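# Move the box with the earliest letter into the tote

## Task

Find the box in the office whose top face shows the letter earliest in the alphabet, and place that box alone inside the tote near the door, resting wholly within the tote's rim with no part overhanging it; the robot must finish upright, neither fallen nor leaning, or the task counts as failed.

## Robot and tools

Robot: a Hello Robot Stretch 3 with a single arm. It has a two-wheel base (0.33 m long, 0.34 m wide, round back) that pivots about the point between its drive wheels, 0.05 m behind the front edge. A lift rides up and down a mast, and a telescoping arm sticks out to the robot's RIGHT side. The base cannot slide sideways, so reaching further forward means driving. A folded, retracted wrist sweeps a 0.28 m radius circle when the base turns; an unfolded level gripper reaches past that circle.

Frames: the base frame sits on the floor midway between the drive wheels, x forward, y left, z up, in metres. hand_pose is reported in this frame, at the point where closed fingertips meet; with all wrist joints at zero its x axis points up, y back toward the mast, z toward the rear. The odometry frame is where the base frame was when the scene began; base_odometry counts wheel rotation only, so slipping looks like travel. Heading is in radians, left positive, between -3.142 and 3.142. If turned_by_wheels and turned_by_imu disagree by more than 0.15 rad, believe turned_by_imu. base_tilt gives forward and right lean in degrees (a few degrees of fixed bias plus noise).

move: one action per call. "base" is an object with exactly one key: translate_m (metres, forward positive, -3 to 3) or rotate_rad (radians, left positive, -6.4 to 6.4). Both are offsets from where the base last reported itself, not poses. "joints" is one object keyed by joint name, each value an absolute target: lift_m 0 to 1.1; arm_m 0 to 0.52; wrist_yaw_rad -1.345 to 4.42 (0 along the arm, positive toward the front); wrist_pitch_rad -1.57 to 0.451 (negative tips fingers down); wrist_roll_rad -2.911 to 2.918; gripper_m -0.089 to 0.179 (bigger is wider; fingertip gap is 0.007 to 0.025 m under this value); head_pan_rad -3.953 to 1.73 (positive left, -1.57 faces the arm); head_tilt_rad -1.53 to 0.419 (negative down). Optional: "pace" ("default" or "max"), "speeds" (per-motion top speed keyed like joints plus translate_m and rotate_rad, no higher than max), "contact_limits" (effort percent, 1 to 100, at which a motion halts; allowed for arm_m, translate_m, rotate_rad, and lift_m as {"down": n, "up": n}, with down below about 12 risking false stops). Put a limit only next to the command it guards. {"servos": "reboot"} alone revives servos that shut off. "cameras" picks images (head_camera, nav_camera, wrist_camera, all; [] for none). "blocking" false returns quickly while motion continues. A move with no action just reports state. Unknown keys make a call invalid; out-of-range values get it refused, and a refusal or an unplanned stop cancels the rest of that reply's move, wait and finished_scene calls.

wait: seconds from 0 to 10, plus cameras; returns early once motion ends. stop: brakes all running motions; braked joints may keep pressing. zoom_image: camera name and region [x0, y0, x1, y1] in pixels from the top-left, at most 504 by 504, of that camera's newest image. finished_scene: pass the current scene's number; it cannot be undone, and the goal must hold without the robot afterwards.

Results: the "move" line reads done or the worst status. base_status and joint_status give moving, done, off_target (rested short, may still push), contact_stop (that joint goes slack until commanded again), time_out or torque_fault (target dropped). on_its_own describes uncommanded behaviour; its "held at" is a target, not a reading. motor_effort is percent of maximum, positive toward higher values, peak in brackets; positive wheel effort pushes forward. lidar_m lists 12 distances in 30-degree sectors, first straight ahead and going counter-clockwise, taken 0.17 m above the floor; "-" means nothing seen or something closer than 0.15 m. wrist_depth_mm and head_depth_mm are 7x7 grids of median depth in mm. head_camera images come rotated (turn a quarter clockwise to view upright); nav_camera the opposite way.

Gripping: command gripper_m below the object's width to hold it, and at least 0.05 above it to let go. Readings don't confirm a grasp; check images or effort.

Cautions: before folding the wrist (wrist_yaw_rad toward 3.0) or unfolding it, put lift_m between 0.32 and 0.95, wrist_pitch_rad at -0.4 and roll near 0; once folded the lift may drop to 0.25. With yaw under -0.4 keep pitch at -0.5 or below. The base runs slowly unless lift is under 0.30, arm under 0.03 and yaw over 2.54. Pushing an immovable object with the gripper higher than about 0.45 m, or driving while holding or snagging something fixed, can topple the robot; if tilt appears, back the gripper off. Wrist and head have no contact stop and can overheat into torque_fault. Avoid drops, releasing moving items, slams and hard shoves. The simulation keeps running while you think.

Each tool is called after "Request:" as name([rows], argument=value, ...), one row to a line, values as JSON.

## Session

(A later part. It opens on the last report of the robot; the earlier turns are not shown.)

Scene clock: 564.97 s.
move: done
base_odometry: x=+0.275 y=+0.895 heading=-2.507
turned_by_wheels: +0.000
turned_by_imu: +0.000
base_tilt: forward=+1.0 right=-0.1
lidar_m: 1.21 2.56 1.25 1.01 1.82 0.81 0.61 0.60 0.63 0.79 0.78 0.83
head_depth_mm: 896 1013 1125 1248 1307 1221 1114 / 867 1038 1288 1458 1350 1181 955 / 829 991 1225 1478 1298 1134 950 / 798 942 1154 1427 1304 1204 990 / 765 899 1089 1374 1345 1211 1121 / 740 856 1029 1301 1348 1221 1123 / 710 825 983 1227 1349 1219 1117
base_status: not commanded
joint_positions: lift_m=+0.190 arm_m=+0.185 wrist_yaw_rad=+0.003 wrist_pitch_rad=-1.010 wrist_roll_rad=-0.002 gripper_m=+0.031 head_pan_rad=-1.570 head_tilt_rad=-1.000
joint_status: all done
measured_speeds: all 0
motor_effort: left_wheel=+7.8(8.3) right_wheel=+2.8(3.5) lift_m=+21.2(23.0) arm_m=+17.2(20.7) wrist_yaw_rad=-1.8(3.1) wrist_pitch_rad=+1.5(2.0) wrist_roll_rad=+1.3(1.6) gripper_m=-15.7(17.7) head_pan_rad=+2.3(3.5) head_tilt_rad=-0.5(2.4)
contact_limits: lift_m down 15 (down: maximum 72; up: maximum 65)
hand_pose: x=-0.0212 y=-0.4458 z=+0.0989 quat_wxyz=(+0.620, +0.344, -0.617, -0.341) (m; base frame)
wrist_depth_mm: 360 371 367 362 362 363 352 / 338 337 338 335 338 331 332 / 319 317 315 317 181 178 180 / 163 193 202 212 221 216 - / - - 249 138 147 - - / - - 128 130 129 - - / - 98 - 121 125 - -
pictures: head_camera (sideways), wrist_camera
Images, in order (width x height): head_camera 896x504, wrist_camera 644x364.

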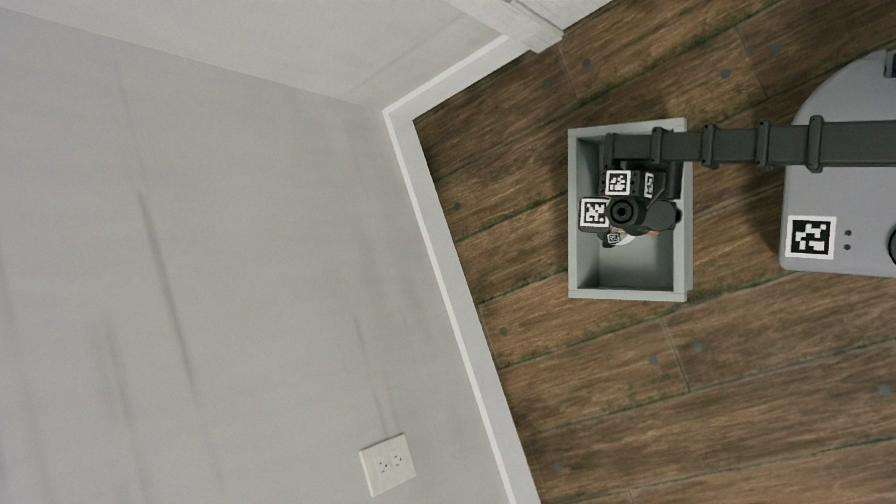

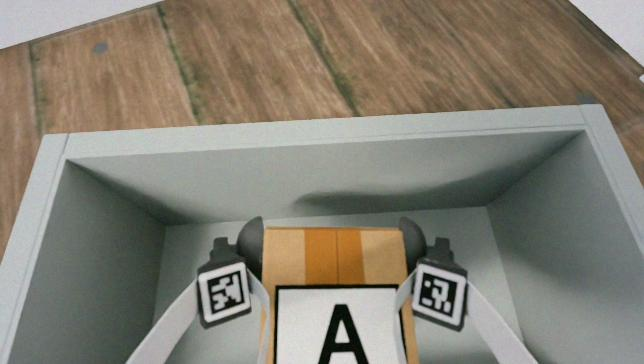

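Request:
move(joints={"lift_m": 0.11}, speeds={"lift_m": 0.05}, contact_limits={"lift_m": {"down": 15}}, cameras=["wrist_camera"])

Scene clock: 569.63 s.
move: done
base_odometry: x=+0.275 y=+0.895 heading=-2.507
turned_by_wheels: +0.000
turned_by_imu: +0.001
base_tilt: forward=+1.0 right=-0.2
lidar_m: 1.22 2.57 1.25 1.02 1.82 0.81 0.61 0.60 0.63 0.79 0.78 0.83
head_depth_mm: 895 1014 1130 1252 1301 1221 1114 / 866 1032 1281 1457 1339 1211 968 / 832 983 1228 1465 1304 965 957 / 796 942 1157 1433 1314 1202 992 / 767 899 1089 1369 1358 1210 1119 / 739 862 1036 1288 1348 1229 1114 / 713 828 984 1216 1352 1214 1126
base_status: not commanded
joint_positions: lift_m=+0.110 arm_m=+0.185 wrist_yaw_rad=+0.002 wrist_pitch_rad=-0.972 wrist_roll_rad=-0.005 gripper_m=+0.031 head_pan_rad=-1.570 head_tilt_rad=-1.000
joint_status: all done
measured_speeds: all 0
motor_effort: left_wheel=+8.2(8.5) right_wheel=+2.4(3.5) lift_m=+8.4(24.4) arm_m=+9.7(13.1) wrist_yaw_rad=-1.0(2.5) wrist_pitch_rad=-5.2(6.1) wrist_roll_rad=+2.5(2.8) gripper_m=-16.5(17.1) head_pan_rad=+2.2(3.3) head_tilt_rad=-1.7(2.8)
contact_limits: lift_m down 15 (down: maximum 72; up: maximum 65)
hand_pose: x=-0.0213 y=-0.4545 z=+0.0235 quat_wxyz=(+0.627, +0.332, -0.623, -0.329) (m; base frame)
wrist_depth_mm: 285 104 104 106 105 106 106 / - 114 113 116 118 122 123 / 139 138 142 144 149 153 153 / - 177 179 180 186 192 - / - 191 192 138 151 193 - / - 181 129 129 128 180 179 / - 107 165 121 127 166 168
pictures: wrist_camera
Images, in order (width x height): wrist_camera 644x364.

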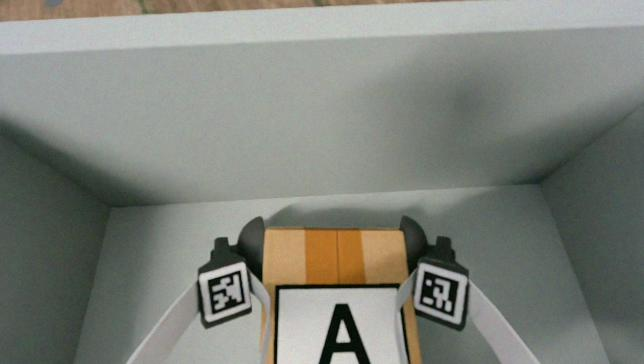

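Request:
move(joints={"lift_m": 0.117}, cameras=[])

Request:
move(joints={"gripper_m": 0.13}, cameras=["wrist_camera"])

Request:
move(joints={"lift_m": 0.4}, cameras=["head_camera", "wrist_camera"])

Scene clock: 573.00 s.
move: done
base_odometry: x=+0.275 y=+0.895 heading=-2.507
turned_by_wheels: +0.000
turned_by_imu: +0.000
base_tilt: forward=+1.0 right=-0.2
lidar_m: 1.21 2.56 1.25 1.02 1.82 0.81 0.61 0.60 0.64 0.80 0.78 0.83
head_depth_mm: 895 1019 1124 1247 1306 1215 1123 / 862 1040 1288 1446 1337 1199 963 / 832 986 1220 1466 1305 970 954 / 797 938 1156 1443 1301 1206 987 / 763 899 1092 1386 1356 1205 1116 / 738 863 1030 1292 1359 1225 1117 / 712 826 977 1217 1359 1229 1133
base_status: not commanded
joint_positions: lift_m=+0.117 arm_m=+0.185 wrist_yaw_rad=+0.002 wrist_pitch_rad=-1.009 wrist_roll_rad=-0.005 gripper_m=+0.031 head_pan_rad=-1.570 head_tilt_rad=-1.000
joint_status: all done
measured_speeds: all 0
motor_effort: left_wheel=+7.8(8.1) right_wheel=+2.3(2.6) lift_m=+31.1(32.0) arm_m=+4.2(5.2) wrist_yaw_rad=-0.9(1.6) wrist_pitch_rad=+1.4(5.4) wrist_roll_rad=+2.4(2.5) gripper_m=-16.3(17.7) head_pan_rad=+1.8(2.6) head_tilt_rad=-2.3(3.7)
hand_pose: x=-0.0214 y=-0.4462 z=+0.0261 quat_wxyz=(+0.621, +0.343, -0.617, -0.341) (m; base frame)
wrist_depth_mm: 105 106 105 106 106 108 109 / 117 119 125 124 128 131 134 / 145 150 152 155 163 167 163 / - 185 191 194 194 200 - / - 192 192 138 151 193 - / - 182 129 130 129 182 179 / - 107 168 121 128 169 170
pictures: none
No camera images: "cameras" was empty.

Scene clock: 574.53 s.
move: done
base_odometry: x=+0.275 y=+0.895 heading=-2.507
turned_by_wheels: +0.000
turned_by_imu: +0.000
base_tilt: forward=+1.1 right=-0.1
lidar_m: 1.21 2.56 1.25 1.01 1.81 0.81 0.61 0.60 0.63 0.79 0.78 0.83
head_depth_mm: 888 1015 1135 1259 1308 1225 1122 / 866 1041 1293 1453 1350 1207 967 / 828 986 1229 1451 1301 967 952 / 792 942 1152 1438 1303 1191 994 / 763 903 1090 1383 1353 1218 1120 / 740 859 1028 1294 1353 1232 1118 / 714 822 980 1224 1362 1226 1120
base_status: not commanded
joint_positions: lift_m=+0.117 arm_m=+0.185 wrist_yaw_rad=+0.002 wrist_pitch_rad=-1.009 wrist_roll_rad=-0.005 gripper_m=+0.130 head_pan_rad=-1.570 head_tilt_rad=-1.000
joint_status: all done
measured_speeds: all 0
motor_effort: left_wheel=+8.0(8.1) right_wheel=+2.5(2.8) lift_m=+26.5(31.5) arm_m=+1.9(4.3) wrist_yaw_rad=-1.3(1.7) wrist_pitch_rad=+1.2(1.7) wrist_roll_rad=+2.4(2.5) gripper_m=+0.1(86.6) head_pan_rad=+1.2(2.9) head_tilt_rad=-2.2(3.5)
hand_pose: x=-0.0214 y=-0.4461 z=+0.0261 quat_wxyz=(+0.621, +0.343, -0.617, -0.341) (m; base frame)
wrist_depth_mm: 105 105 105 106 106 108 110 / 117 119 126 124 128 130 134 / 145 149 151 155 164 167 163 / - 185 191 193 195 201 - / - 193 192 142 191 190 - / - 125 178 135 138 124 179 / - 127 169 126 167 166 103
pictures: wrist_camera
Images, in order (width x height): wrist_camera 644x364.

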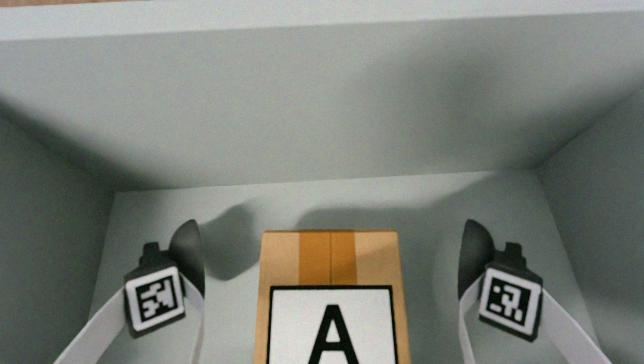

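Scene clock: 577.93 s.
move: done
base_odometry: x=+0.275 y=+0.895 heading=-2.507
turned_by_wheels: +0.000
turned_by_imu: +0.001
base_tilt: forward=+1.0 right=-0.1
lidar_m: 1.21 2.56 1.25 1.01 1.83 0.81 0.61 0.60 0.64 0.79 0.78 0.83
head_depth_mm: 892 1014 1134 1259 1303 1220 1120 / 864 1045 1289 1454 712 635 576 / 829 985 1227 1470 735 1208 974 / 796 939 1148 1432 1293 1201 988 / 766 900 1097 1373 1349 1213 1125 / 734 861 1030 1293 1365 1217 1123 / 711 820 982 1212 1345 1227 1116
base_status: not commanded
joint_positions: lift_m=+0.400 arm_m=+0.185 wrist_yaw_rad=+0.002 wrist_pitch_rad=-1.009 wrist_roll_rad=-0.005 gripper_m=+0.130 head_pan_rad=-1.570 head_tilt_rad=-1.000
joint_status: all done
measured_speeds: all 0
motor_effort: left_wheel=+7.9(8.2) right_wheel=+2.6(2.8) lift_m=+30.1(32.8) arm_m=-3.7(3.8) wrist_yaw_rad=-1.5(1.8) wrist_pitch_rad=+1.4(1.7) wrist_roll_rad=+2.3(2.6) gripper_m=-0.2(1.6) head_pan_rad=+1.8(2.9) head_tilt_rad=-2.9(4.2)
hand_pose: x=-0.0214 y=-0.4461 z=+0.3090 quat_wxyz=(+0.621, +0.343, -0.617, -0.341) (m; base frame)
wrist_depth_mm: 372 393 - - 609 - - / - - - 598 590 505 - / - 547 550 554 548 535 372 / 513 517 512 514 511 516 421 / 480 483 487 485 480 478 449 / 455 124 145 398 - 123 442 / - 124 - 386 - 308 424
pictures: head_camera (sideways), wrist_camera
Images, in order (width x height): head_camera 896x504, wrist_camera 644x364.

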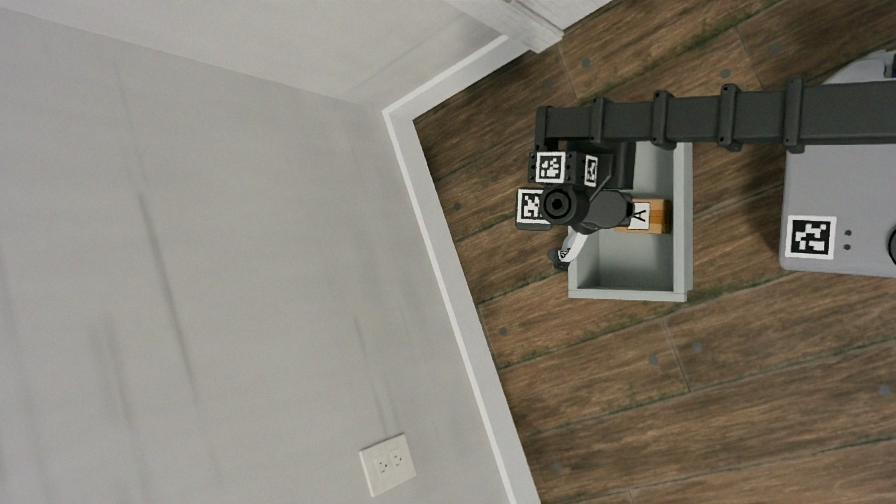

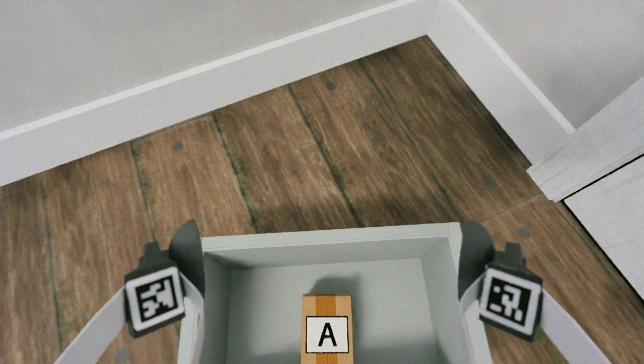

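Request:
move(joints={"head_pan_rad": 0.0, "head_tilt_rad": -0.4}, pace="max", cameras=["head_camera", "nav_camera"])

Scene clock: 610.40 s.
move: done
base_odometry: x=+0.275 y=+0.895 heading=-2.507
turned_by_wheels: +0.000
turned_by_imu: +0.001
base_tilt: forward=+1.0 right=-0.1
lidar_m: 1.21 2.56 1.25 1.01 1.81 0.80 0.61 0.60 0.63 0.79 0.78 0.83
head_depth_mm: 1135 1173 1215 1245 1294 1340 1377 / 1335 1379 1435 1505 1558 1617 1443 / 1620 1666 1755 1848 1963 1784 1444 / 2022 2153 2286 2445 2255 1762 1442 / 2748 2935 3021 2973 2285 1768 1441 / 2767 2910 3008 3157 2299 1755 1439 / 2661 2823 2999 3112 2240 1751 1428
base_status: not commanded
joint_positions: lift_m=+0.400 arm_m=+0.185 wrist_yaw_rad=+0.002 wrist_pitch_rad=-1.009 wrist_roll_rad=-0.005 gripper_m=+0.130 head_pan_rad=+0.037 head_tilt_rad=-0.396
joint_status: all done
measured_speeds: all 0
motor_effort: left_wheel=+7.8(8.2) right_wheel=+2.0(3.1) lift_m=+30.2(30.4) arm_m=-9.7(10.0) wrist_yaw_rad=-1.3(1.8) wrist_pitch_rad=+1.2(1.7) wrist_roll_rad=+2.3(2.5) gripper_m=+0.2(1.3) head_pan_rad=+0.1(5.2) head_tilt_rad=+3.1(5.1)
hand_pose: x=-0.0214 y=-0.4461 z=+0.3090 quat_wxyz=(+0.621, +0.343, -0.617, -0.341) (m; base frame)
wrist_depth_mm: 369 386 - - 604 - - / - - - 576 586 504 - / - 552 548 560 553 530 374 / 519 517 515 520 507 509 422 / 488 485 479 488 486 484 451 / 452 124 145 395 - 124 442 / - 124 - 377 - 310 420
pictures: head_camera (sideways), nav_camera (sideways)
Images, in order (width x height): head_camera 896x504, nav_camera 672x504.

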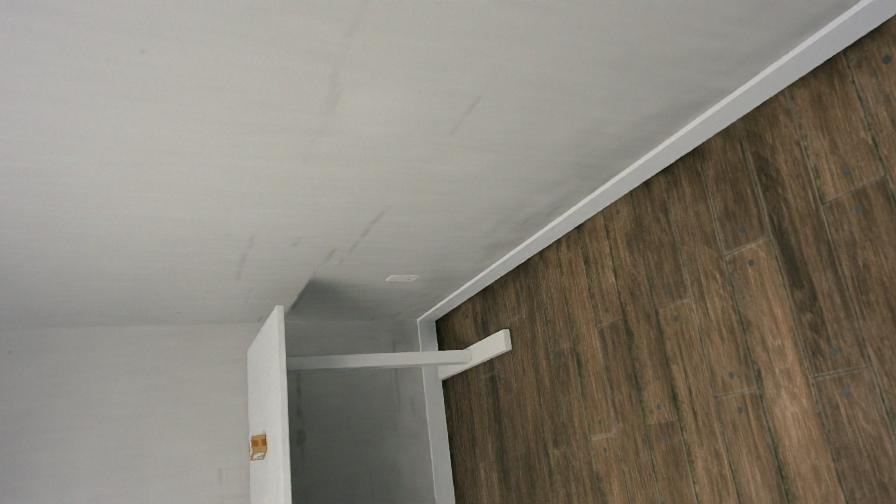

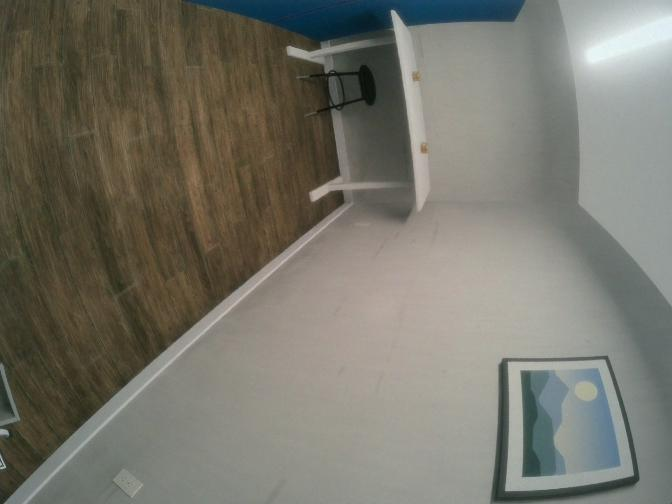

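Request:
zoom_image(camera="head_camera", region=[150, 354, 350, 504])

Request:
zoom_image(camera="head_camera", region=[228, 420, 288, 470])

Scaled by 2.520 from the camera's 896x504 image, which has a finer 1280x720 frame.

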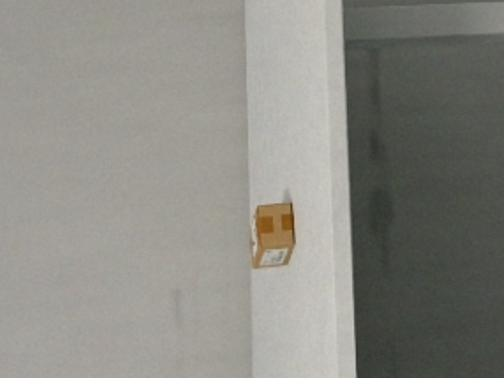

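Scaled by 8.400 from the camera's 896x504 image, which has a finer 1280x720 frame.

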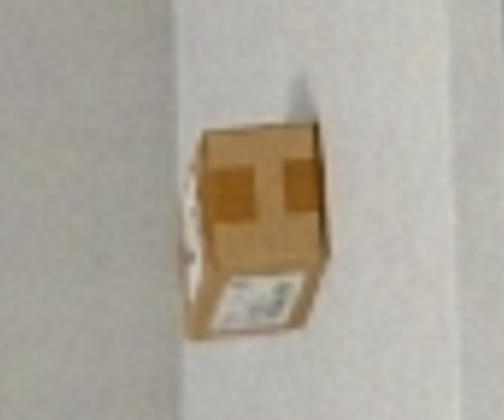

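Request:
move(joints={"arm_m": 0.0, "wrist_pitch_rad": -0.4, "gripper_m": 0.05}, cameras=[])

Request:
move(joints={"wrist_yaw_rad": 3.05}, cameras=[])

Request:
move(base={"translate_m": 0.75}, joints={"lift_m": 0.27}, cameras=[])

Request:
move(base={"rotate_rad": -2.63}, joints={"head_pan_rad": 0.0, "head_tilt_rad": -0.6}, pace="max", cameras=["head_camera", "nav_camera"])

Scene clock: 677.63 s.
move: done
base_odometry: x=+0.275 y=+0.895 heading=-2.507
turned_by_wheels: +0.000
turned_by_imu: +0.001
base_tilt: forward=+0.9 right=-0.2
lidar_m: 1.21 2.56 1.25 1.01 1.82 0.81 0.61 0.60 0.63 0.79 0.78 0.83
head_depth_mm: 1072 1112 1144 1201 1247 1293 1340 / 1246 1304 1354 1407 1462 1553 1447 / 1490 1566 1641 1711 1838 1742 1457 / 1841 1937 2082 2201 2168 1752 1431 / 2394 2599 2761 2922 2281 1757 1438 / 2715 2935 3094 3042 2270 1747 1436 / 2648 2778 2990 3113 2271 1749 1428
base_status: not commanded
joint_positions: lift_m=+0.400 arm_m=+0.002 wrist_yaw_rad=+0.002 wrist_pitch_rad=-0.420 wrist_roll_rad=-0.005 gripper_m=+0.050 head_pan_rad=+0.000 head_tilt_rad=-0.400
joint_status: all done
joint sent to its limit — arm_m, lower limit.
measured_speeds: all 0
motor_effort: left_wheel=+7.9(8.1) right_wheel=+2.5(3.0) lift_m=+27.7(30.5) arm_m=-20.2(22.5) wrist_yaw_rad=-0.8(1.6) wrist_pitch_rad=+3.6(7.2) wrist_roll_rad=+2.3(2.5) gripper_m=+0.3(86.3) head_pan_rad=-4.1(4.3) head_tilt_rad=-2.1(3.6)
hand_pose: x=-0.0210 y=-0.3708 z=+0.4121 quat_wxyz=(+0.694, +0.149, -0.689, -0.147) (m; base frame)
wrist_depth_mm: - - - - - - 345 / 438 - - - - - 366 / - - - - - - 385 / - - - - - - 399 / - - 155 736 156 - 447 / - - 130 660 128 544 - / 547 578 560 581 537 555 490
pictures: none
No camera images: "cameras" was empty.

Scene clock: 680.17 s.
move: done
base_odometry: x=+0.275 y=+0.895 heading=-2.507
turned_by_wheels: +0.000
turned_by_imu: +0.000
base_tilt: forward=+1.1 right=-0.2
lidar_m: 1.21 2.56 1.25 1.01 1.82 0.81 0.61 0.60 0.64 0.80 0.78 0.83
head_depth_mm: 1076 1111 1154 1194 1244 1288 1346 / 1253 1297 1343 1425 1484 1535 1440 / 1489 1542 1637 1728 1837 1738 1441 / 1812 1932 2080 2211 2170 1772 1435 / 2379 2570 2756 2885 2263 1745 1437 / 2755 2933 3057 3000 2258 1765 1431 / 2662 2774 2978 3143 2277 1766 1428
base_status: not commanded
joint_positions: lift_m=+0.400 arm_m=+0.002 wrist_yaw_rad=+3.046 wrist_pitch_rad=-0.420 wrist_roll_rad=-0.005 gripper_m=+0.050 head_pan_rad=+0.000 head_tilt_rad=-0.400
joint_status: all done
measured_speeds: all 0
motor_effort: left_wheel=+8.0(8.1) right_wheel=+2.0(2.7) lift_m=+24.2(27.6) arm_m=-20.2(20.6) wrist_yaw_rad=+3.1(6.6) wrist_pitch_rad=+3.6(3.8) wrist_roll_rad=+2.4(2.6) gripper_m=-0.1(1.4) head_pan_rad=-2.6(4.2) head_tilt_rad=-1.9(3.1)
hand_pose: x=+0.0000 y=+0.0764 z=+0.4121 quat_wxyz=(+0.180, +0.696, +0.115, +0.686) (m; base frame)
wrist_depth_mm: - 138 920 - - - - / - 147 - - - - - / - 167 188 - - - - / - 942 187 - - - - / 785 757 196 794 777 783 789 / 644 651 131 655 128 659 664 / 561 569 255 559 546 568 566
pictures: none
No camera images: "cameras" was empty.

Scene clock: 687.77 s.
move: done
base_odometry: x=-0.329 y=+0.450 heading=-2.507
turned_by_wheels: +0.000
turned_by_imu: +0.000
base_tilt: forward=+0.9 right=-0.1
lidar_m: 0.72 1.94 1.67 1.29 1.28 1.69 1.29 1.26 0.61 0.47 0.46 0.49
head_depth_mm: 625 646 668 690 723 753 784 / 726 752 783 818 858 902 949 / 861 902 947 998 1063 1124 1197 / 1060 1129 1201 1283 1382 1497 1394 / 1382 1496 1633 1792 1983 1746 1435 / 2007 2239 2310 2585 2271 1755 1430 / 2085 2207 2103 2482 2231 1771 1424
base_status: done
joint_positions: lift_m=+0.270 arm_m=+0.002 wrist_yaw_rad=+3.047 wrist_pitch_rad=-0.419 wrist_roll_rad=-0.005 gripper_m=+0.050 head_pan_rad=+0.000 head_tilt_rad=-0.400
joint_status: all done
measured_speeds: all 0
motor_effort: left_wheel=+8.8(14.1) right_wheel=+3.6(9.6) lift_m=+29.9(30.9) arm_m=-17.9(20.0) wrist_yaw_rad=+3.2(4.0) wrist_pitch_rad=+3.6(3.9) wrist_roll_rad=+2.2(2.6) gripper_m=-0.5(1.8) head_pan_rad=-3.3(4.4) head_tilt_rad=-1.4(2.8)
hand_pose: x=-0.0001 y=+0.0765 z=+0.2823 quat_wxyz=(+0.180, +0.696, +0.115, +0.686) (m; base frame)
wrist_depth_mm: - 138 - - - - - / - 149 - - - - - / - 166 187 - - - - / 754 718 187 745 753 759 742 / 592 597 196 597 597 590 603 / 499 496 131 295 128 499 495 / 424 269 248 262 418 429 431
pictures: none
No camera images: "cameras" was empty.

Scene clock: 690.43 s.
move: done
base_odometry: x=-0.329 y=+0.450 heading=+1.147
turned_by_wheels: -2.630
turned_by_imu: -2.619
base_tilt: forward=+1.0 right=-0.3
lidar_m: 1.26 0.60 0.47 0.46 0.50 0.73 2.03 1.65 1.28 1.27 1.67 1.29
head_depth_mm: 1042 1132 1265 1405 1604 1488 1266 / 1050 1161 1275 1456 1639 1482 1259 / 1063 1168 1293 1475 1642 1434 1265 / 1106 1210 1348 1528 1685 1429 1276 / 1115 1226 1389 1560 1725 1453 1262 / 1123 1218 1319 1376 1461 1424 1259 / 936 978 1012 1055 1110 1168 1190
base_status: done
joint_positions: lift_m=+0.270 arm_m=+0.002 wrist_yaw_rad=+3.047 wrist_pitch_rad=-0.419 wrist_roll_rad=-0.005 gripper_m=+0.050 head_pan_rad=+0.000 head_tilt_rad=-0.601
joint_status: all done
measured_speeds: all 0
motor_effort: left_wheel=+9.2(19.3) right_wheel=-6.0(14.8) lift_m=+28.4(30.0) arm_m=-20.3(21.1) wrist_yaw_rad=+3.2(3.8) wrist_pitch_rad=+3.4(3.8) wrist_roll_rad=+2.2(2.6) gripper_m=-0.2(1.3) head_pan_rad=-2.3(6.0) head_tilt_rad=-2.3(4.6)
hand_pose: x=-0.0001 y=+0.0765 z=+0.2823 quat_wxyz=(+0.180, +0.696, +0.115, +0.686) (m; base frame)
wrist_depth_mm: - 138 141 - - - - / - 148 155 - - - - / - 160 165 - - - - / - - 183 - - - - / 591 574 194 579 156 577 579 / 497 500 131 296 128 506 503 / 426 268 246 263 417 432 424
pictures: head_camera (sideways), nav_camera (sideways)
Images, in order (width x height): head_camera 896x504, nav_camera 672x504.

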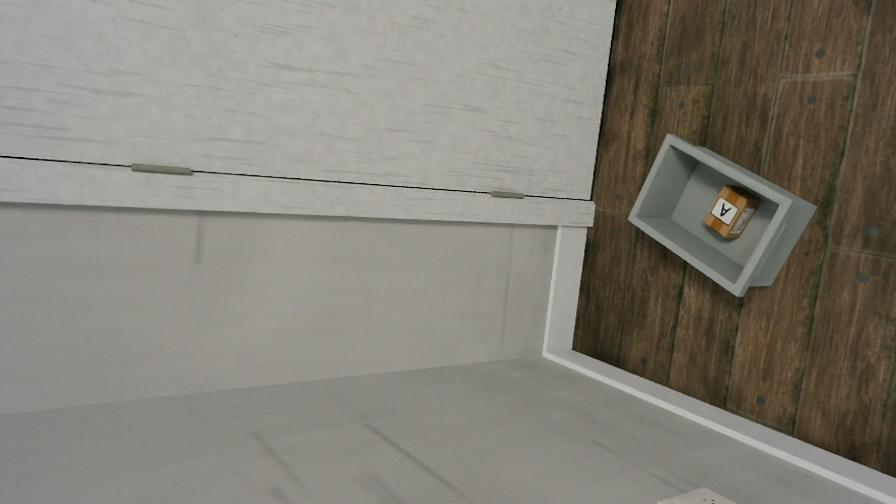

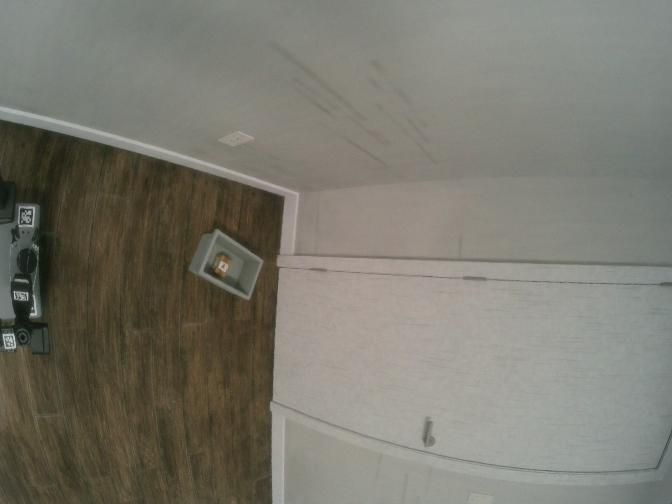

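Request:
move(base={"translate_m": -0.6}, joints={"head_pan_rad": 0.0, "head_tilt_rad": -0.6}, pace="max", cameras=["head_camera", "nav_camera"])

Request:
move(base={"translate_m": 0.9}, joints={"head_pan_rad": 0.0, "head_tilt_rad": -0.8}, pace="max", cameras=["head_camera", "nav_camera"])

Scene clock: 713.87 s.
move: done
base_odometry: x=-0.576 y=-0.097 heading=+1.147
turned_by_wheels: +0.000
turned_by_imu: +0.002
base_tilt: forward=+0.9 right=+0.0
lidar_m: 1.49 0.68 0.53 0.52 0.56 0.83 1.45 1.45 1.23 1.21 1.29 1.89
head_depth_mm: 1529 1699 1881 2083 1792 1486 1269 / 1574 1720 1903 2084 1795 1477 1265 / 1593 1754 1936 2106 1765 1471 1255 / 1627 1804 2006 2173 1781 1480 1259 / 1637 1772 1955 2087 1768 1468 1255 / 1338 1389 1462 1545 1607 1464 1251 / 1055 1100 1147 1191 1248 1292 1237
base_status: done
joint_positions: lift_m=+0.270 arm_m=+0.002 wrist_yaw_rad=+3.048 wrist_pitch_rad=-0.419 wrist_roll_rad=-0.005 gripper_m=+0.050 head_pan_rad=+0.000 head_tilt_rad=-0.601
joint_status: all done
measured_speeds: all 0
motor_effort: left_wheel=+3.3(14.4) right_wheel=-7.5(15.4) lift_m=+26.0(27.7) arm_m=-15.8(18.1) wrist_yaw_rad=+2.4(3.7) wrist_pitch_rad=+3.4(3.7) wrist_roll_rad=+2.3(2.5) gripper_m=+0.2(1.3) head_pan_rad=-1.9(4.0) head_tilt_rad=+1.3(2.1)
hand_pose: x=-0.0002 y=+0.0765 z=+0.2824 quat_wxyz=(+0.180, +0.696, +0.115, +0.686) (m; base frame)
wrist_depth_mm: - 138 142 - - - - / - 147 154 - - - - / - 160 165 - - - - / - - 181 - - - - / 596 603 196 597 590 605 615 / 497 494 130 295 128 506 500 / 421 267 248 263 420 428 429
pictures: head_camera (sideways), nav_camera (sideways)
Images, in order (width x height): head_camera 896x504, nav_camera 672x504.

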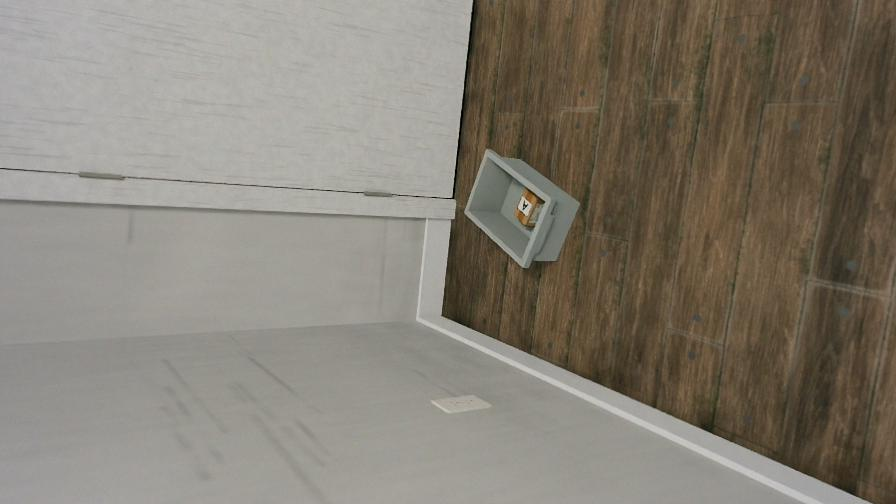

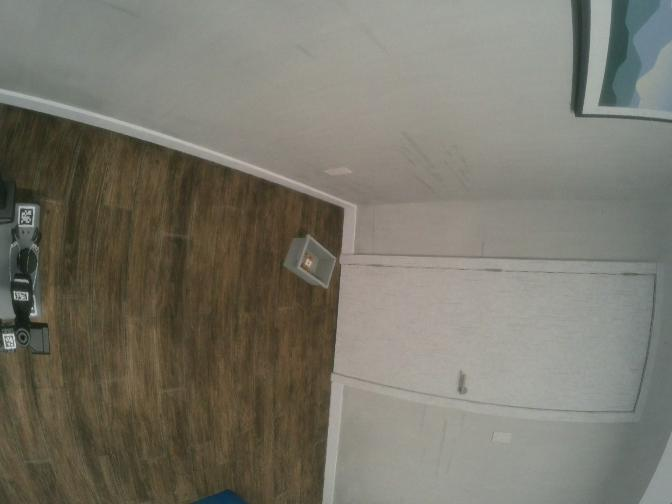

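Scene clock: 718.20 s.
move: done
base_odometry: x=-0.206 y=+0.724 heading=+1.148
turned_by_wheels: +0.000
turned_by_imu: +0.000
base_tilt: forward=+1.0 right=+0.0
lidar_m: 0.96 0.56 0.44 0.44 0.47 0.69 2.24 1.68 1.32 1.30 1.24 0.99
head_depth_mm: 817 928 1064 1264 1449 1314 1156 / 831 944 1093 1288 1466 1316 1160 / 837 955 1102 1312 1474 1280 1167 / 872 999 1159 1387 1513 1279 1146 / 889 1015 1188 1423 1506 1313 1152 / 907 1033 1180 1330 1416 1290 1162 / 878 933 972 1026 1083 1156 1122
base_status: done
joint_positions: lift_m=+0.270 arm_m=+0.002 wrist_yaw_rad=+3.048 wrist_pitch_rad=-0.419 wrist_roll_rad=-0.005 gripper_m=+0.050 head_pan_rad=+0.000 head_tilt_rad=-0.800
joint_status: all done
measured_speeds: all 0
motor_effort: left_wheel=+9.6(17.2) right_wheel=-3.5(14.0) lift_m=+24.2(26.3) arm_m=-12.8(16.1) wrist_yaw_rad=+2.8(3.2) wrist_pitch_rad=+3.4(3.8) wrist_roll_rad=+2.4(2.6) gripper_m=-0.3(1.5) head_pan_rad=-2.1(4.6) head_tilt_rad=-4.6(5.7)
hand_pose: x=-0.0002 y=+0.0765 z=+0.2824 quat_wxyz=(+0.180, +0.696, +0.115, +0.686) (m; base frame)
wrist_depth_mm: - 138 142 - - - 411 / - 148 154 - - - - / - 159 164 - - - - / - - 181 - - - - / 567 576 194 555 152 580 570 / 497 501 131 296 128 505 503 / 425 268 247 262 417 434 428
pictures: head_camera (sideways), nav_camera (sideways)
Images, in order (width x height): head_camera 896x504, nav_camera 672x504.

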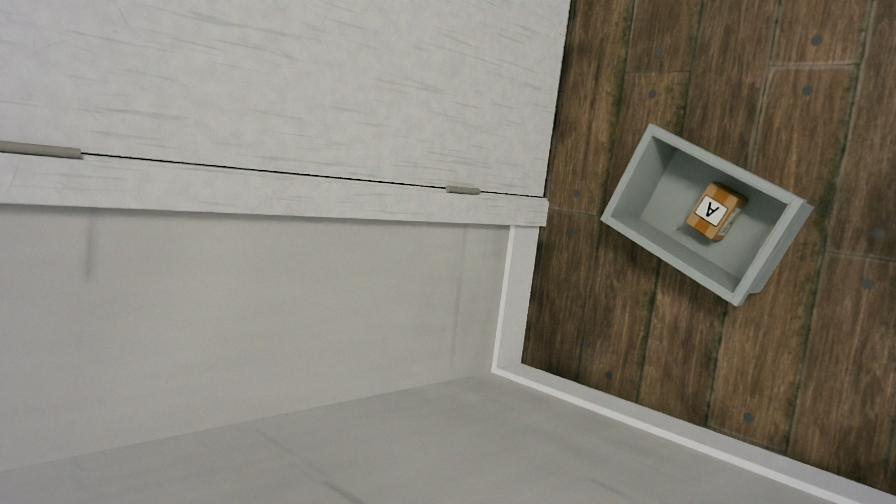

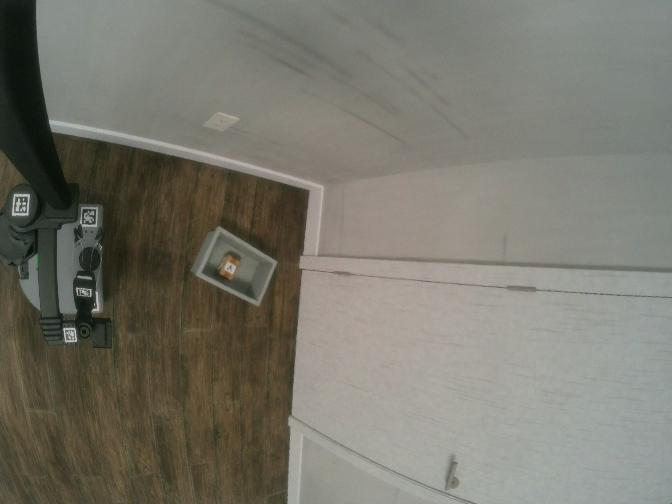

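Request:
move(base={"translate_m": -0.5}, joints={"lift_m": 0.7}, pace="max", cameras=[])

Request:
move(joints={"wrist_yaw_rad": 0.0, "head_pan_rad": -1.57, "head_tilt_rad": -0.7, "gripper_m": 0.0}, cameras=[])

Request:
move(joints={"wrist_pitch_rad": 0.0, "arm_m": 0.05}, cameras=["head_camera"])

Request:
zoom_image(camera="head_camera", region=[448, 100, 800, 352])

Scene clock: 757.07 s.
move: done
base_odometry: x=-0.411 y=+0.268 heading=+1.148
turned_by_wheels: +0.000
turned_by_imu: +0.002
base_tilt: forward=+1.0 right=+0.0
lidar_m: 1.37 0.63 0.49 0.48 0.52 0.76 1.84 1.61 1.26 1.25 1.34 1.49
head_depth_mm: 1260 1416 1647 1779 1515 1313 1156 / 1271 1434 1675 1774 1496 1309 1165 / 1290 1474 1705 1683 1477 1319 1159 / 1343 1518 1773 1768 1496 1310 1164 / 1361 1561 1775 1767 1491 1305 1156 / 1247 1316 1407 1507 1469 1316 1158 / 987 1033 1083 1134 1206 1235 1167
base_status: done
joint_positions: lift_m=+0.700 arm_m=+0.002 wrist_yaw_rad=+3.048 wrist_pitch_rad=-0.419 wrist_roll_rad=-0.005 gripper_m=+0.050 head_pan_rad=+0.000 head_tilt_rad=-0.801
joint_status: all done
measured_speeds: all 0
motor_effort: left_wheel=+0.7(12.0) right_wheel=-6.1(14.5) lift_m=+27.9(32.7) arm_m=-7.1(10.9) wrist_yaw_rad=+2.3(3.2) wrist_pitch_rad=+3.2(3.7) wrist_roll_rad=+2.4(2.5) gripper_m=-0.4(1.8) head_pan_rad=-1.7(3.8) head_tilt_rad=-2.2(4.9)
hand_pose: x=-0.0002 y=+0.0766 z=+0.7126 quat_wxyz=(+0.179, +0.696, +0.115, +0.686) (m; base frame)
wrist_depth_mm: - 138 142 - - - - / - 148 154 - - - - / - 160 164 - - - - / - - 182 - - - - / - - 194 - 148 - - / - - 130 - 125 - - / 842 - 253 816 - - -
pictures: none
No camera images: "cameras" was empty.

Scene clock: 759.60 s.
move: done
base_odometry: x=-0.411 y=+0.268 heading=+1.148
turned_by_wheels: +0.000
turned_by_imu: +0.000
base_tilt: forward=+1.0 right=+0.0
lidar_m: 1.37 0.63 0.49 0.48 0.52 0.76 1.84 1.62 1.27 1.25 1.34 1.49
head_depth_mm: 1047 1163 1316 1502 1612 1376 1214 / 1066 1182 1343 1557 1625 1367 1202 / 1081 1198 1368 1566 1627 1324 421 / 1093 1217 1395 1601 1635 1375 1144 / 1109 1246 1430 1641 1615 1384 1205 / 1118 1271 1486 1858 1632 1378 1204 / 2928 3141 2518 1991 1620 1379 1199
base_status: not commanded
joint_positions: lift_m=+0.700 arm_m=+0.002 wrist_yaw_rad=+0.003 wrist_pitch_rad=-0.419 wrist_roll_rad=-0.005 gripper_m=+0.000 head_pan_rad=-1.582 head_tilt_rad=-0.701
joint_status: all done
measured_speeds: all 0
motor_effort: left_wheel=+0.9(1.1) right_wheel=-6.6(6.7) lift_m=+26.1(28.1) arm_m=-5.1(7.1) wrist_yaw_rad=-2.3(6.2) wrist_pitch_rad=+3.3(3.6) wrist_roll_rad=+2.4(2.5) gripper_m=-2.0(85.3) head_pan_rad=+3.0(4.6) head_tilt_rad=+2.0(4.8)
hand_pose: x=-0.0207 y=-0.3711 z=+0.7126 quat_wxyz=(+0.694, +0.149, -0.689, -0.146) (m; base frame)
wrist_depth_mm: - - 872 - - 838 - / - - - - - 911 - / - - - - - - - / - - - - - - - / - - - 155 - - - / - - - 128 - - - / 873 874 822 864 848 885 886
pictures: none
No camera images: "cameras" was empty.

Scene clock: 761.07 s.
move: done
base_odometry: x=-0.411 y=+0.268 heading=+1.148
turned_by_wheels: +0.000
turned_by_imu: +0.000
base_tilt: forward=+1.0 right=-0.2
lidar_m: 1.37 0.63 0.49 0.48 0.52 0.77 1.84 1.62 1.26 1.25 1.34 1.49
head_depth_mm: 1043 1166 1313 1509 1616 1388 341 / 1059 1185 1339 1534 1624 1386 341 / 1070 1198 1362 1578 1566 437 358 / 1091 1221 1402 1610 1628 1326 1179 / 1108 1248 1422 1659 1622 1382 1203 / 1131 1274 1531 1870 1602 1383 1206 / 2884 3086 2584 1973 1620 1384 1204
base_status: not commanded
joint_positions: lift_m=+0.700 arm_m=+0.050 wrist_yaw_rad=+0.003 wrist_pitch_rad=-0.024 wrist_roll_rad=-0.005 gripper_m=+0.000 head_pan_rad=-1.573 head_tilt_rad=-0.700
joint_status: all done
measured_speeds: all 0
motor_effort: left_wheel=+0.7(1.0) right_wheel=-6.6(6.8) lift_m=+25.1(26.3) arm_m=+20.9(23.3) wrist_yaw_rad=-2.3(2.6) wrist_pitch_rad=+4.2(6.8) wrist_roll_rad=+2.3(2.5) gripper_m=-2.2(2.3) head_pan_rad=+2.7(4.1) head_tilt_rad=+2.0(2.7)
hand_pose: x=-0.0206 y=-0.4506 z=+0.8086 quat_wxyz=(+0.709, +0.010, -0.705, -0.007) (m; base frame)
wrist_depth_mm: - - 915 - - 837 - / - - 937 - - 846 - / - - 966 - - 884 - / - - - - - 887 - / - - - 149 - 918 - / - - - 128 123 933 - / - - - - - 954 -
pictures: head_camera (sideways)
Images, in order (width x height): head_camera 896x504.

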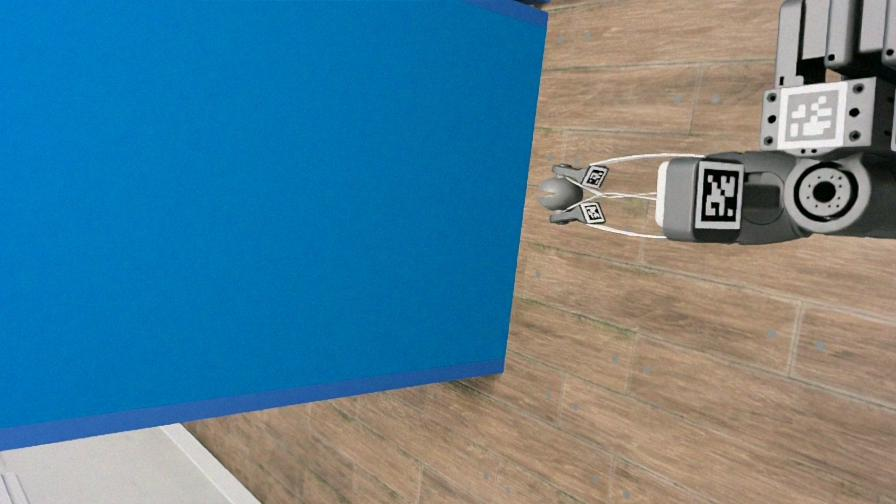

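Scaled by 1.432 from the camera's 896x504 image, which has a finer 1280x720 frame.

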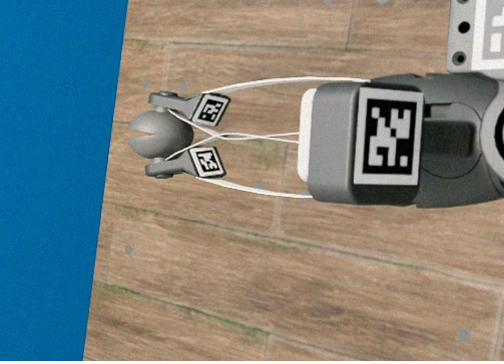

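Request:
move(joints={"arm_m": 0.3}, cameras=["head_camera"])

Request:
zoom_image(camera="head_camera", region=[348, 80, 600, 260])

Request:
move(joints={"arm_m": 0.5}, cameras=["head_camera"])

Request:
zoom_image(camera="head_camera", region=[248, 80, 500, 260])

Request:
move(joints={"head_tilt_rad": -0.45}, cameras=["head_camera"])

Request:
zoom_image(camera="head_camera", region=[448, 80, 700, 260])

Request:
move(joints={"head_tilt_rad": -1.0}, cameras=["head_camera"])

Request:
zoom_image(camera="head_camera", region=[100, 80, 352, 260])

Scene clock: 772.17 s.
move: done
base_odometry: x=-0.411 y=+0.268 heading=+1.148
turned_by_wheels: +0.000
turned_by_imu: +0.001
base_tilt: forward=+0.9 right=-0.1
lidar_m: 1.37 0.63 0.49 0.48 0.52 0.76 1.84 1.62 1.27 1.25 1.34 1.48
head_depth_mm: 1046 1163 1312 1497 1552 397 338 / 1063 1184 1333 1456 540 1361 1186 / 1082 1203 1370 612 571 1390 1216 / 1095 1216 1385 1596 1620 1384 1206 / 1113 1242 1411 1654 1637 1375 1205 / 1128 1278 1535 1866 1612 1383 1200 / 2934 3077 2518 1971 1636 1369 1202
base_status: not commanded
joint_positions: lift_m=+0.700 arm_m=+0.300 wrist_yaw_rad=+0.003 wrist_pitch_rad=-0.023 wrist_roll_rad=-0.005 gripper_m=+0.000 head_pan_rad=-1.570 head_tilt_rad=-0.700
joint_status: all done
measured_speeds: all 0
motor_effort: left_wheel=+0.6(1.0) right_wheel=-6.1(6.6) lift_m=+20.8(22.8) arm_m=+20.8(23.3) wrist_yaw_rad=-1.8(2.9) wrist_pitch_rad=+4.3(4.5) wrist_roll_rad=+2.2(2.5) gripper_m=-1.9(3.0) head_pan_rad=+2.4(4.3) head_tilt_rad=+0.6(2.7)
hand_pose: x=-0.0206 y=-0.7006 z=+0.8088 quat_wxyz=(+0.709, +0.009, -0.705, -0.007) (m; base frame)
wrist_depth_mm: - - - - - - 612 / - - - - - - 628 / - - - - - - 645 / - - - - - - 677 / - - - 149 - 676 - / - - - 128 124 688 - / - - 107 - - 713 -
pictures: head_camera (sideways)
Images, in order (width x height): head_camera 896x504.

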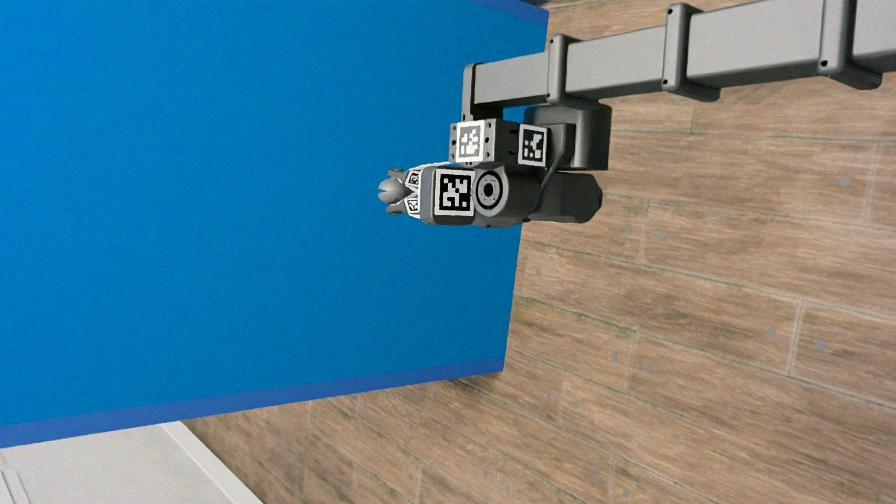

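Scaled by 2.000 from the camera's 896x504 image, which has a finer 1280x720 frame.

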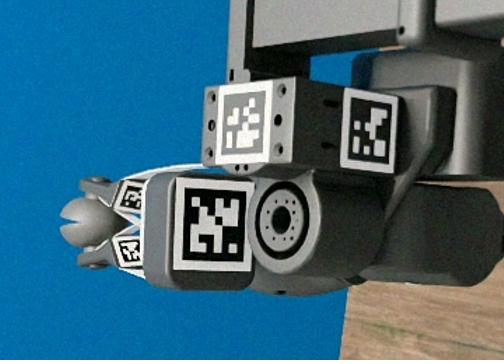

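Scene clock: 774.87 s.
move: done
base_odometry: x=-0.411 y=+0.268 heading=+1.148
turned_by_wheels: +0.000
turned_by_imu: +0.000
base_tilt: forward=+1.0 right=-0.2
lidar_m: 1.38 0.63 0.49 0.48 0.52 0.77 1.83 1.62 1.27 1.25 1.34 1.49
head_depth_mm: 1042 1160 1318 1484 507 397 344 / 1060 1178 1273 610 1520 1348 1187 / 1079 1206 770 750 1618 1390 1209 / 1093 1222 1395 1592 1630 1383 1217 / 1109 1247 1421 1655 1621 1384 1215 / 1128 1280 1532 1835 1621 1376 1204 / 2957 3085 2519 1983 1627 1377 1211
base_status: not commanded
joint_positions: lift_m=+0.700 arm_m=+0.500 wrist_yaw_rad=+0.003 wrist_pitch_rad=-0.023 wrist_roll_rad=-0.005 gripper_m=+0.000 head_pan_rad=-1.570 head_tilt_rad=-0.700
joint_status: all done
measured_speeds: all 0
motor_effort: left_wheel=+0.9(1.0) right_wheel=-6.6(6.6) lift_m=+21.5(21.5) arm_m=+19.8(23.6) wrist_yaw_rad=-2.4(2.6) wrist_pitch_rad=+4.0(4.4) wrist_roll_rad=+2.2(2.5) gripper_m=-2.0(2.5) head_pan_rad=+2.4(4.4) head_tilt_rad=+1.2(2.2)
hand_pose: x=-0.0207 y=-0.9006 z=+0.8088 quat_wxyz=(+0.709, +0.009, -0.705, -0.007) (m; base frame)
wrist_depth_mm: - - - - 461 452 439 / - - - - - 462 449 / - - - - - - 457 / - 545 - - - - - / - 564 - 149 - - 479 / - 578 - 128 123 - 492 / - 590 106 - - - 492
pictures: head_camera (sideways)
Images, in order (width x height): head_camera 896x504.

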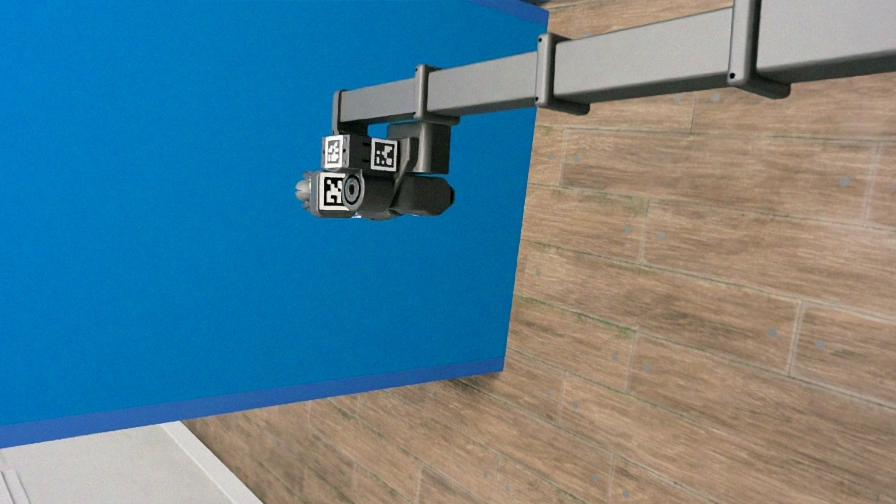

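Scaled by 2.000 from the camera's 896x504 image, which has a finer 1280x720 frame.

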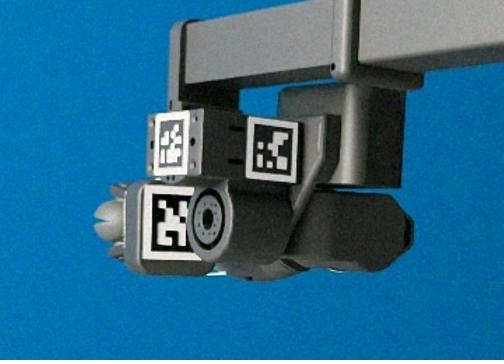

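Scene clock: 775.60 s.
move: done
base_odometry: x=-0.411 y=+0.268 heading=+1.148
turned_by_wheels: +0.000
turned_by_imu: +0.000
base_tilt: forward=+1.0 right=-0.1
lidar_m: 1.37 0.63 0.49 0.48 0.52 0.77 1.84 1.62 1.26 1.25 1.34 1.48
head_depth_mm: 1022 1097 1177 1291 1402 1521 419 / 1036 1116 1204 1300 685 550 1329 / 1052 1134 1222 1332 701 1598 1390 / 1069 1153 1242 1351 1493 1615 1387 / 1088 1173 1279 1379 1528 1623 1382 / 1100 1188 1286 1446 1903 1670 1387 / 2909 3080 3212 2893 2121 1680 1374
base_status: not commanded
joint_positions: lift_m=+0.700 arm_m=+0.500 wrist_yaw_rad=+0.003 wrist_pitch_rad=-0.023 wrist_roll_rad=-0.005 gripper_m=+0.000 head_pan_rad=-1.570 head_tilt_rad=-0.447
joint_status: all done
measured_speeds: all 0
motor_effort: left_wheel=+0.8(0.9) right_wheel=-6.0(6.7) lift_m=+21.8(21.8) arm_m=+16.7(19.6) wrist_yaw_rad=-2.1(2.5) wrist_pitch_rad=+4.0(4.3) wrist_roll_rad=+2.3(2.3) gripper_m=-1.2(2.1) head_pan_rad=+2.2(3.1) head_tilt_rad=+2.6(4.0)
hand_pose: x=-0.0207 y=-0.9006 z=+0.8088 quat_wxyz=(+0.709, +0.009, -0.705, -0.007) (m; base frame)
wrist_depth_mm: - - - - 458 444 437 / - - - - - 457 449 / - - - - - - 455 / - 551 - - - - - / - 559 - 149 - - 471 / - 576 - 128 124 - 488 / - 598 107 - - - 498
pictures: head_camera (sideways)
Images, in order (width x height): head_camera 896x504.

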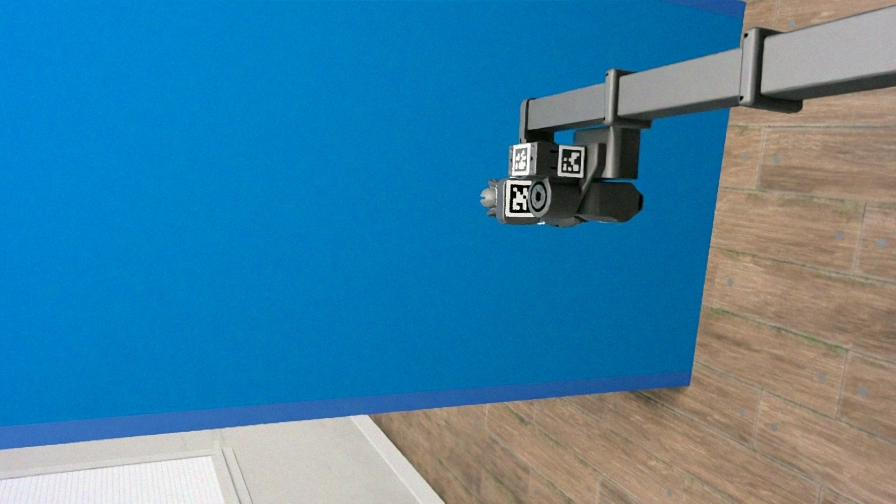

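Scaled by 2.000 from the camera's 896x504 image, which has a finer 1280x720 frame.

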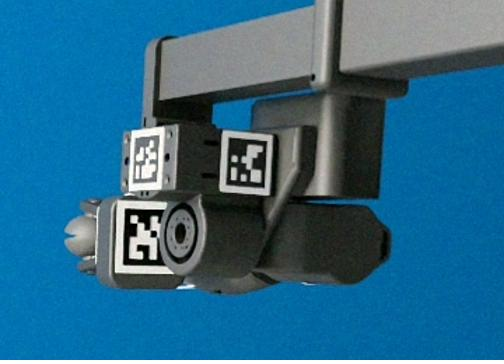

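Scene clock: 776.50 s.
move: done
base_odometry: x=-0.411 y=+0.268 heading=+1.148
turned_by_wheels: +0.000
turned_by_imu: +0.000
base_tilt: forward=+1.0 right=-0.2
lidar_m: 1.37 0.63 0.49 0.48 0.52 0.76 1.84 1.62 1.27 1.25 1.34 1.48
head_depth_mm: 1165 1303 504 426 373 337 312 / 1109 623 1601 1479 1334 1220 981 / 1129 702 1641 1503 1355 1215 984 / 1227 1456 1676 1513 1352 1218 990 / 1252 1484 1677 1512 1353 1217 1117 / 1298 1905 1720 1513 1359 1231 1134 / 2302 1998 1722 1519 1354 1232 1122
base_status: not commanded
joint_positions: lift_m=+0.700 arm_m=+0.500 wrist_yaw_rad=+0.003 wrist_pitch_rad=-0.023 wrist_roll_rad=-0.005 gripper_m=+0.000 head_pan_rad=-1.570 head_tilt_rad=-0.999
joint_status: all done
measured_speeds: all 0
motor_effort: left_wheel=+0.8(1.0) right_wheel=-6.1(6.6) lift_m=+21.9(22.1) arm_m=+12.6(16.4) wrist_yaw_rad=-1.8(2.6) wrist_pitch_rad=+4.1(4.2) wrist_roll_rad=+2.3(2.4) gripper_m=-1.7(2.7) head_pan_rad=+3.4(3.9) head_tilt_rad=-4.9(6.2)
hand_pose: x=-0.0207 y=-0.9006 z=+0.8088 quat_wxyz=(+0.709, +0.009, -0.705, -0.007) (m; base frame)
wrist_depth_mm: - - - - 458 449 438 / - - - - - 459 449 / - - - - - - 459 / - 555 - - - - - / - 565 - 149 - - 473 / - 579 - 129 123 - 487 / - 590 107 - - - 494
pictures: head_camera (sideways)
Images, in order (width x height): head_camera 896x504.

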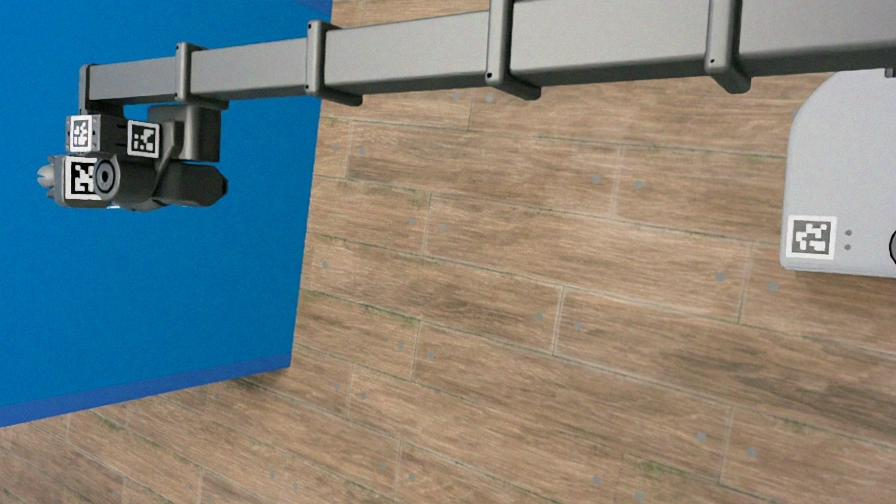

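Scaled by 2.000 from the camera's 896x504 image, which has a finer 1280x720 frame.

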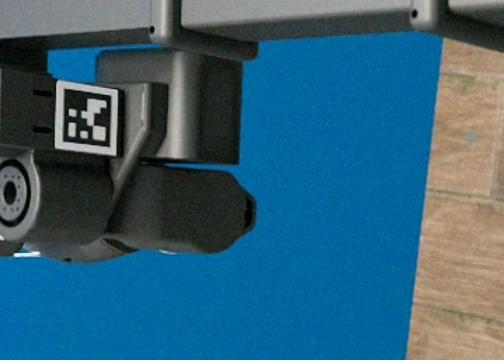

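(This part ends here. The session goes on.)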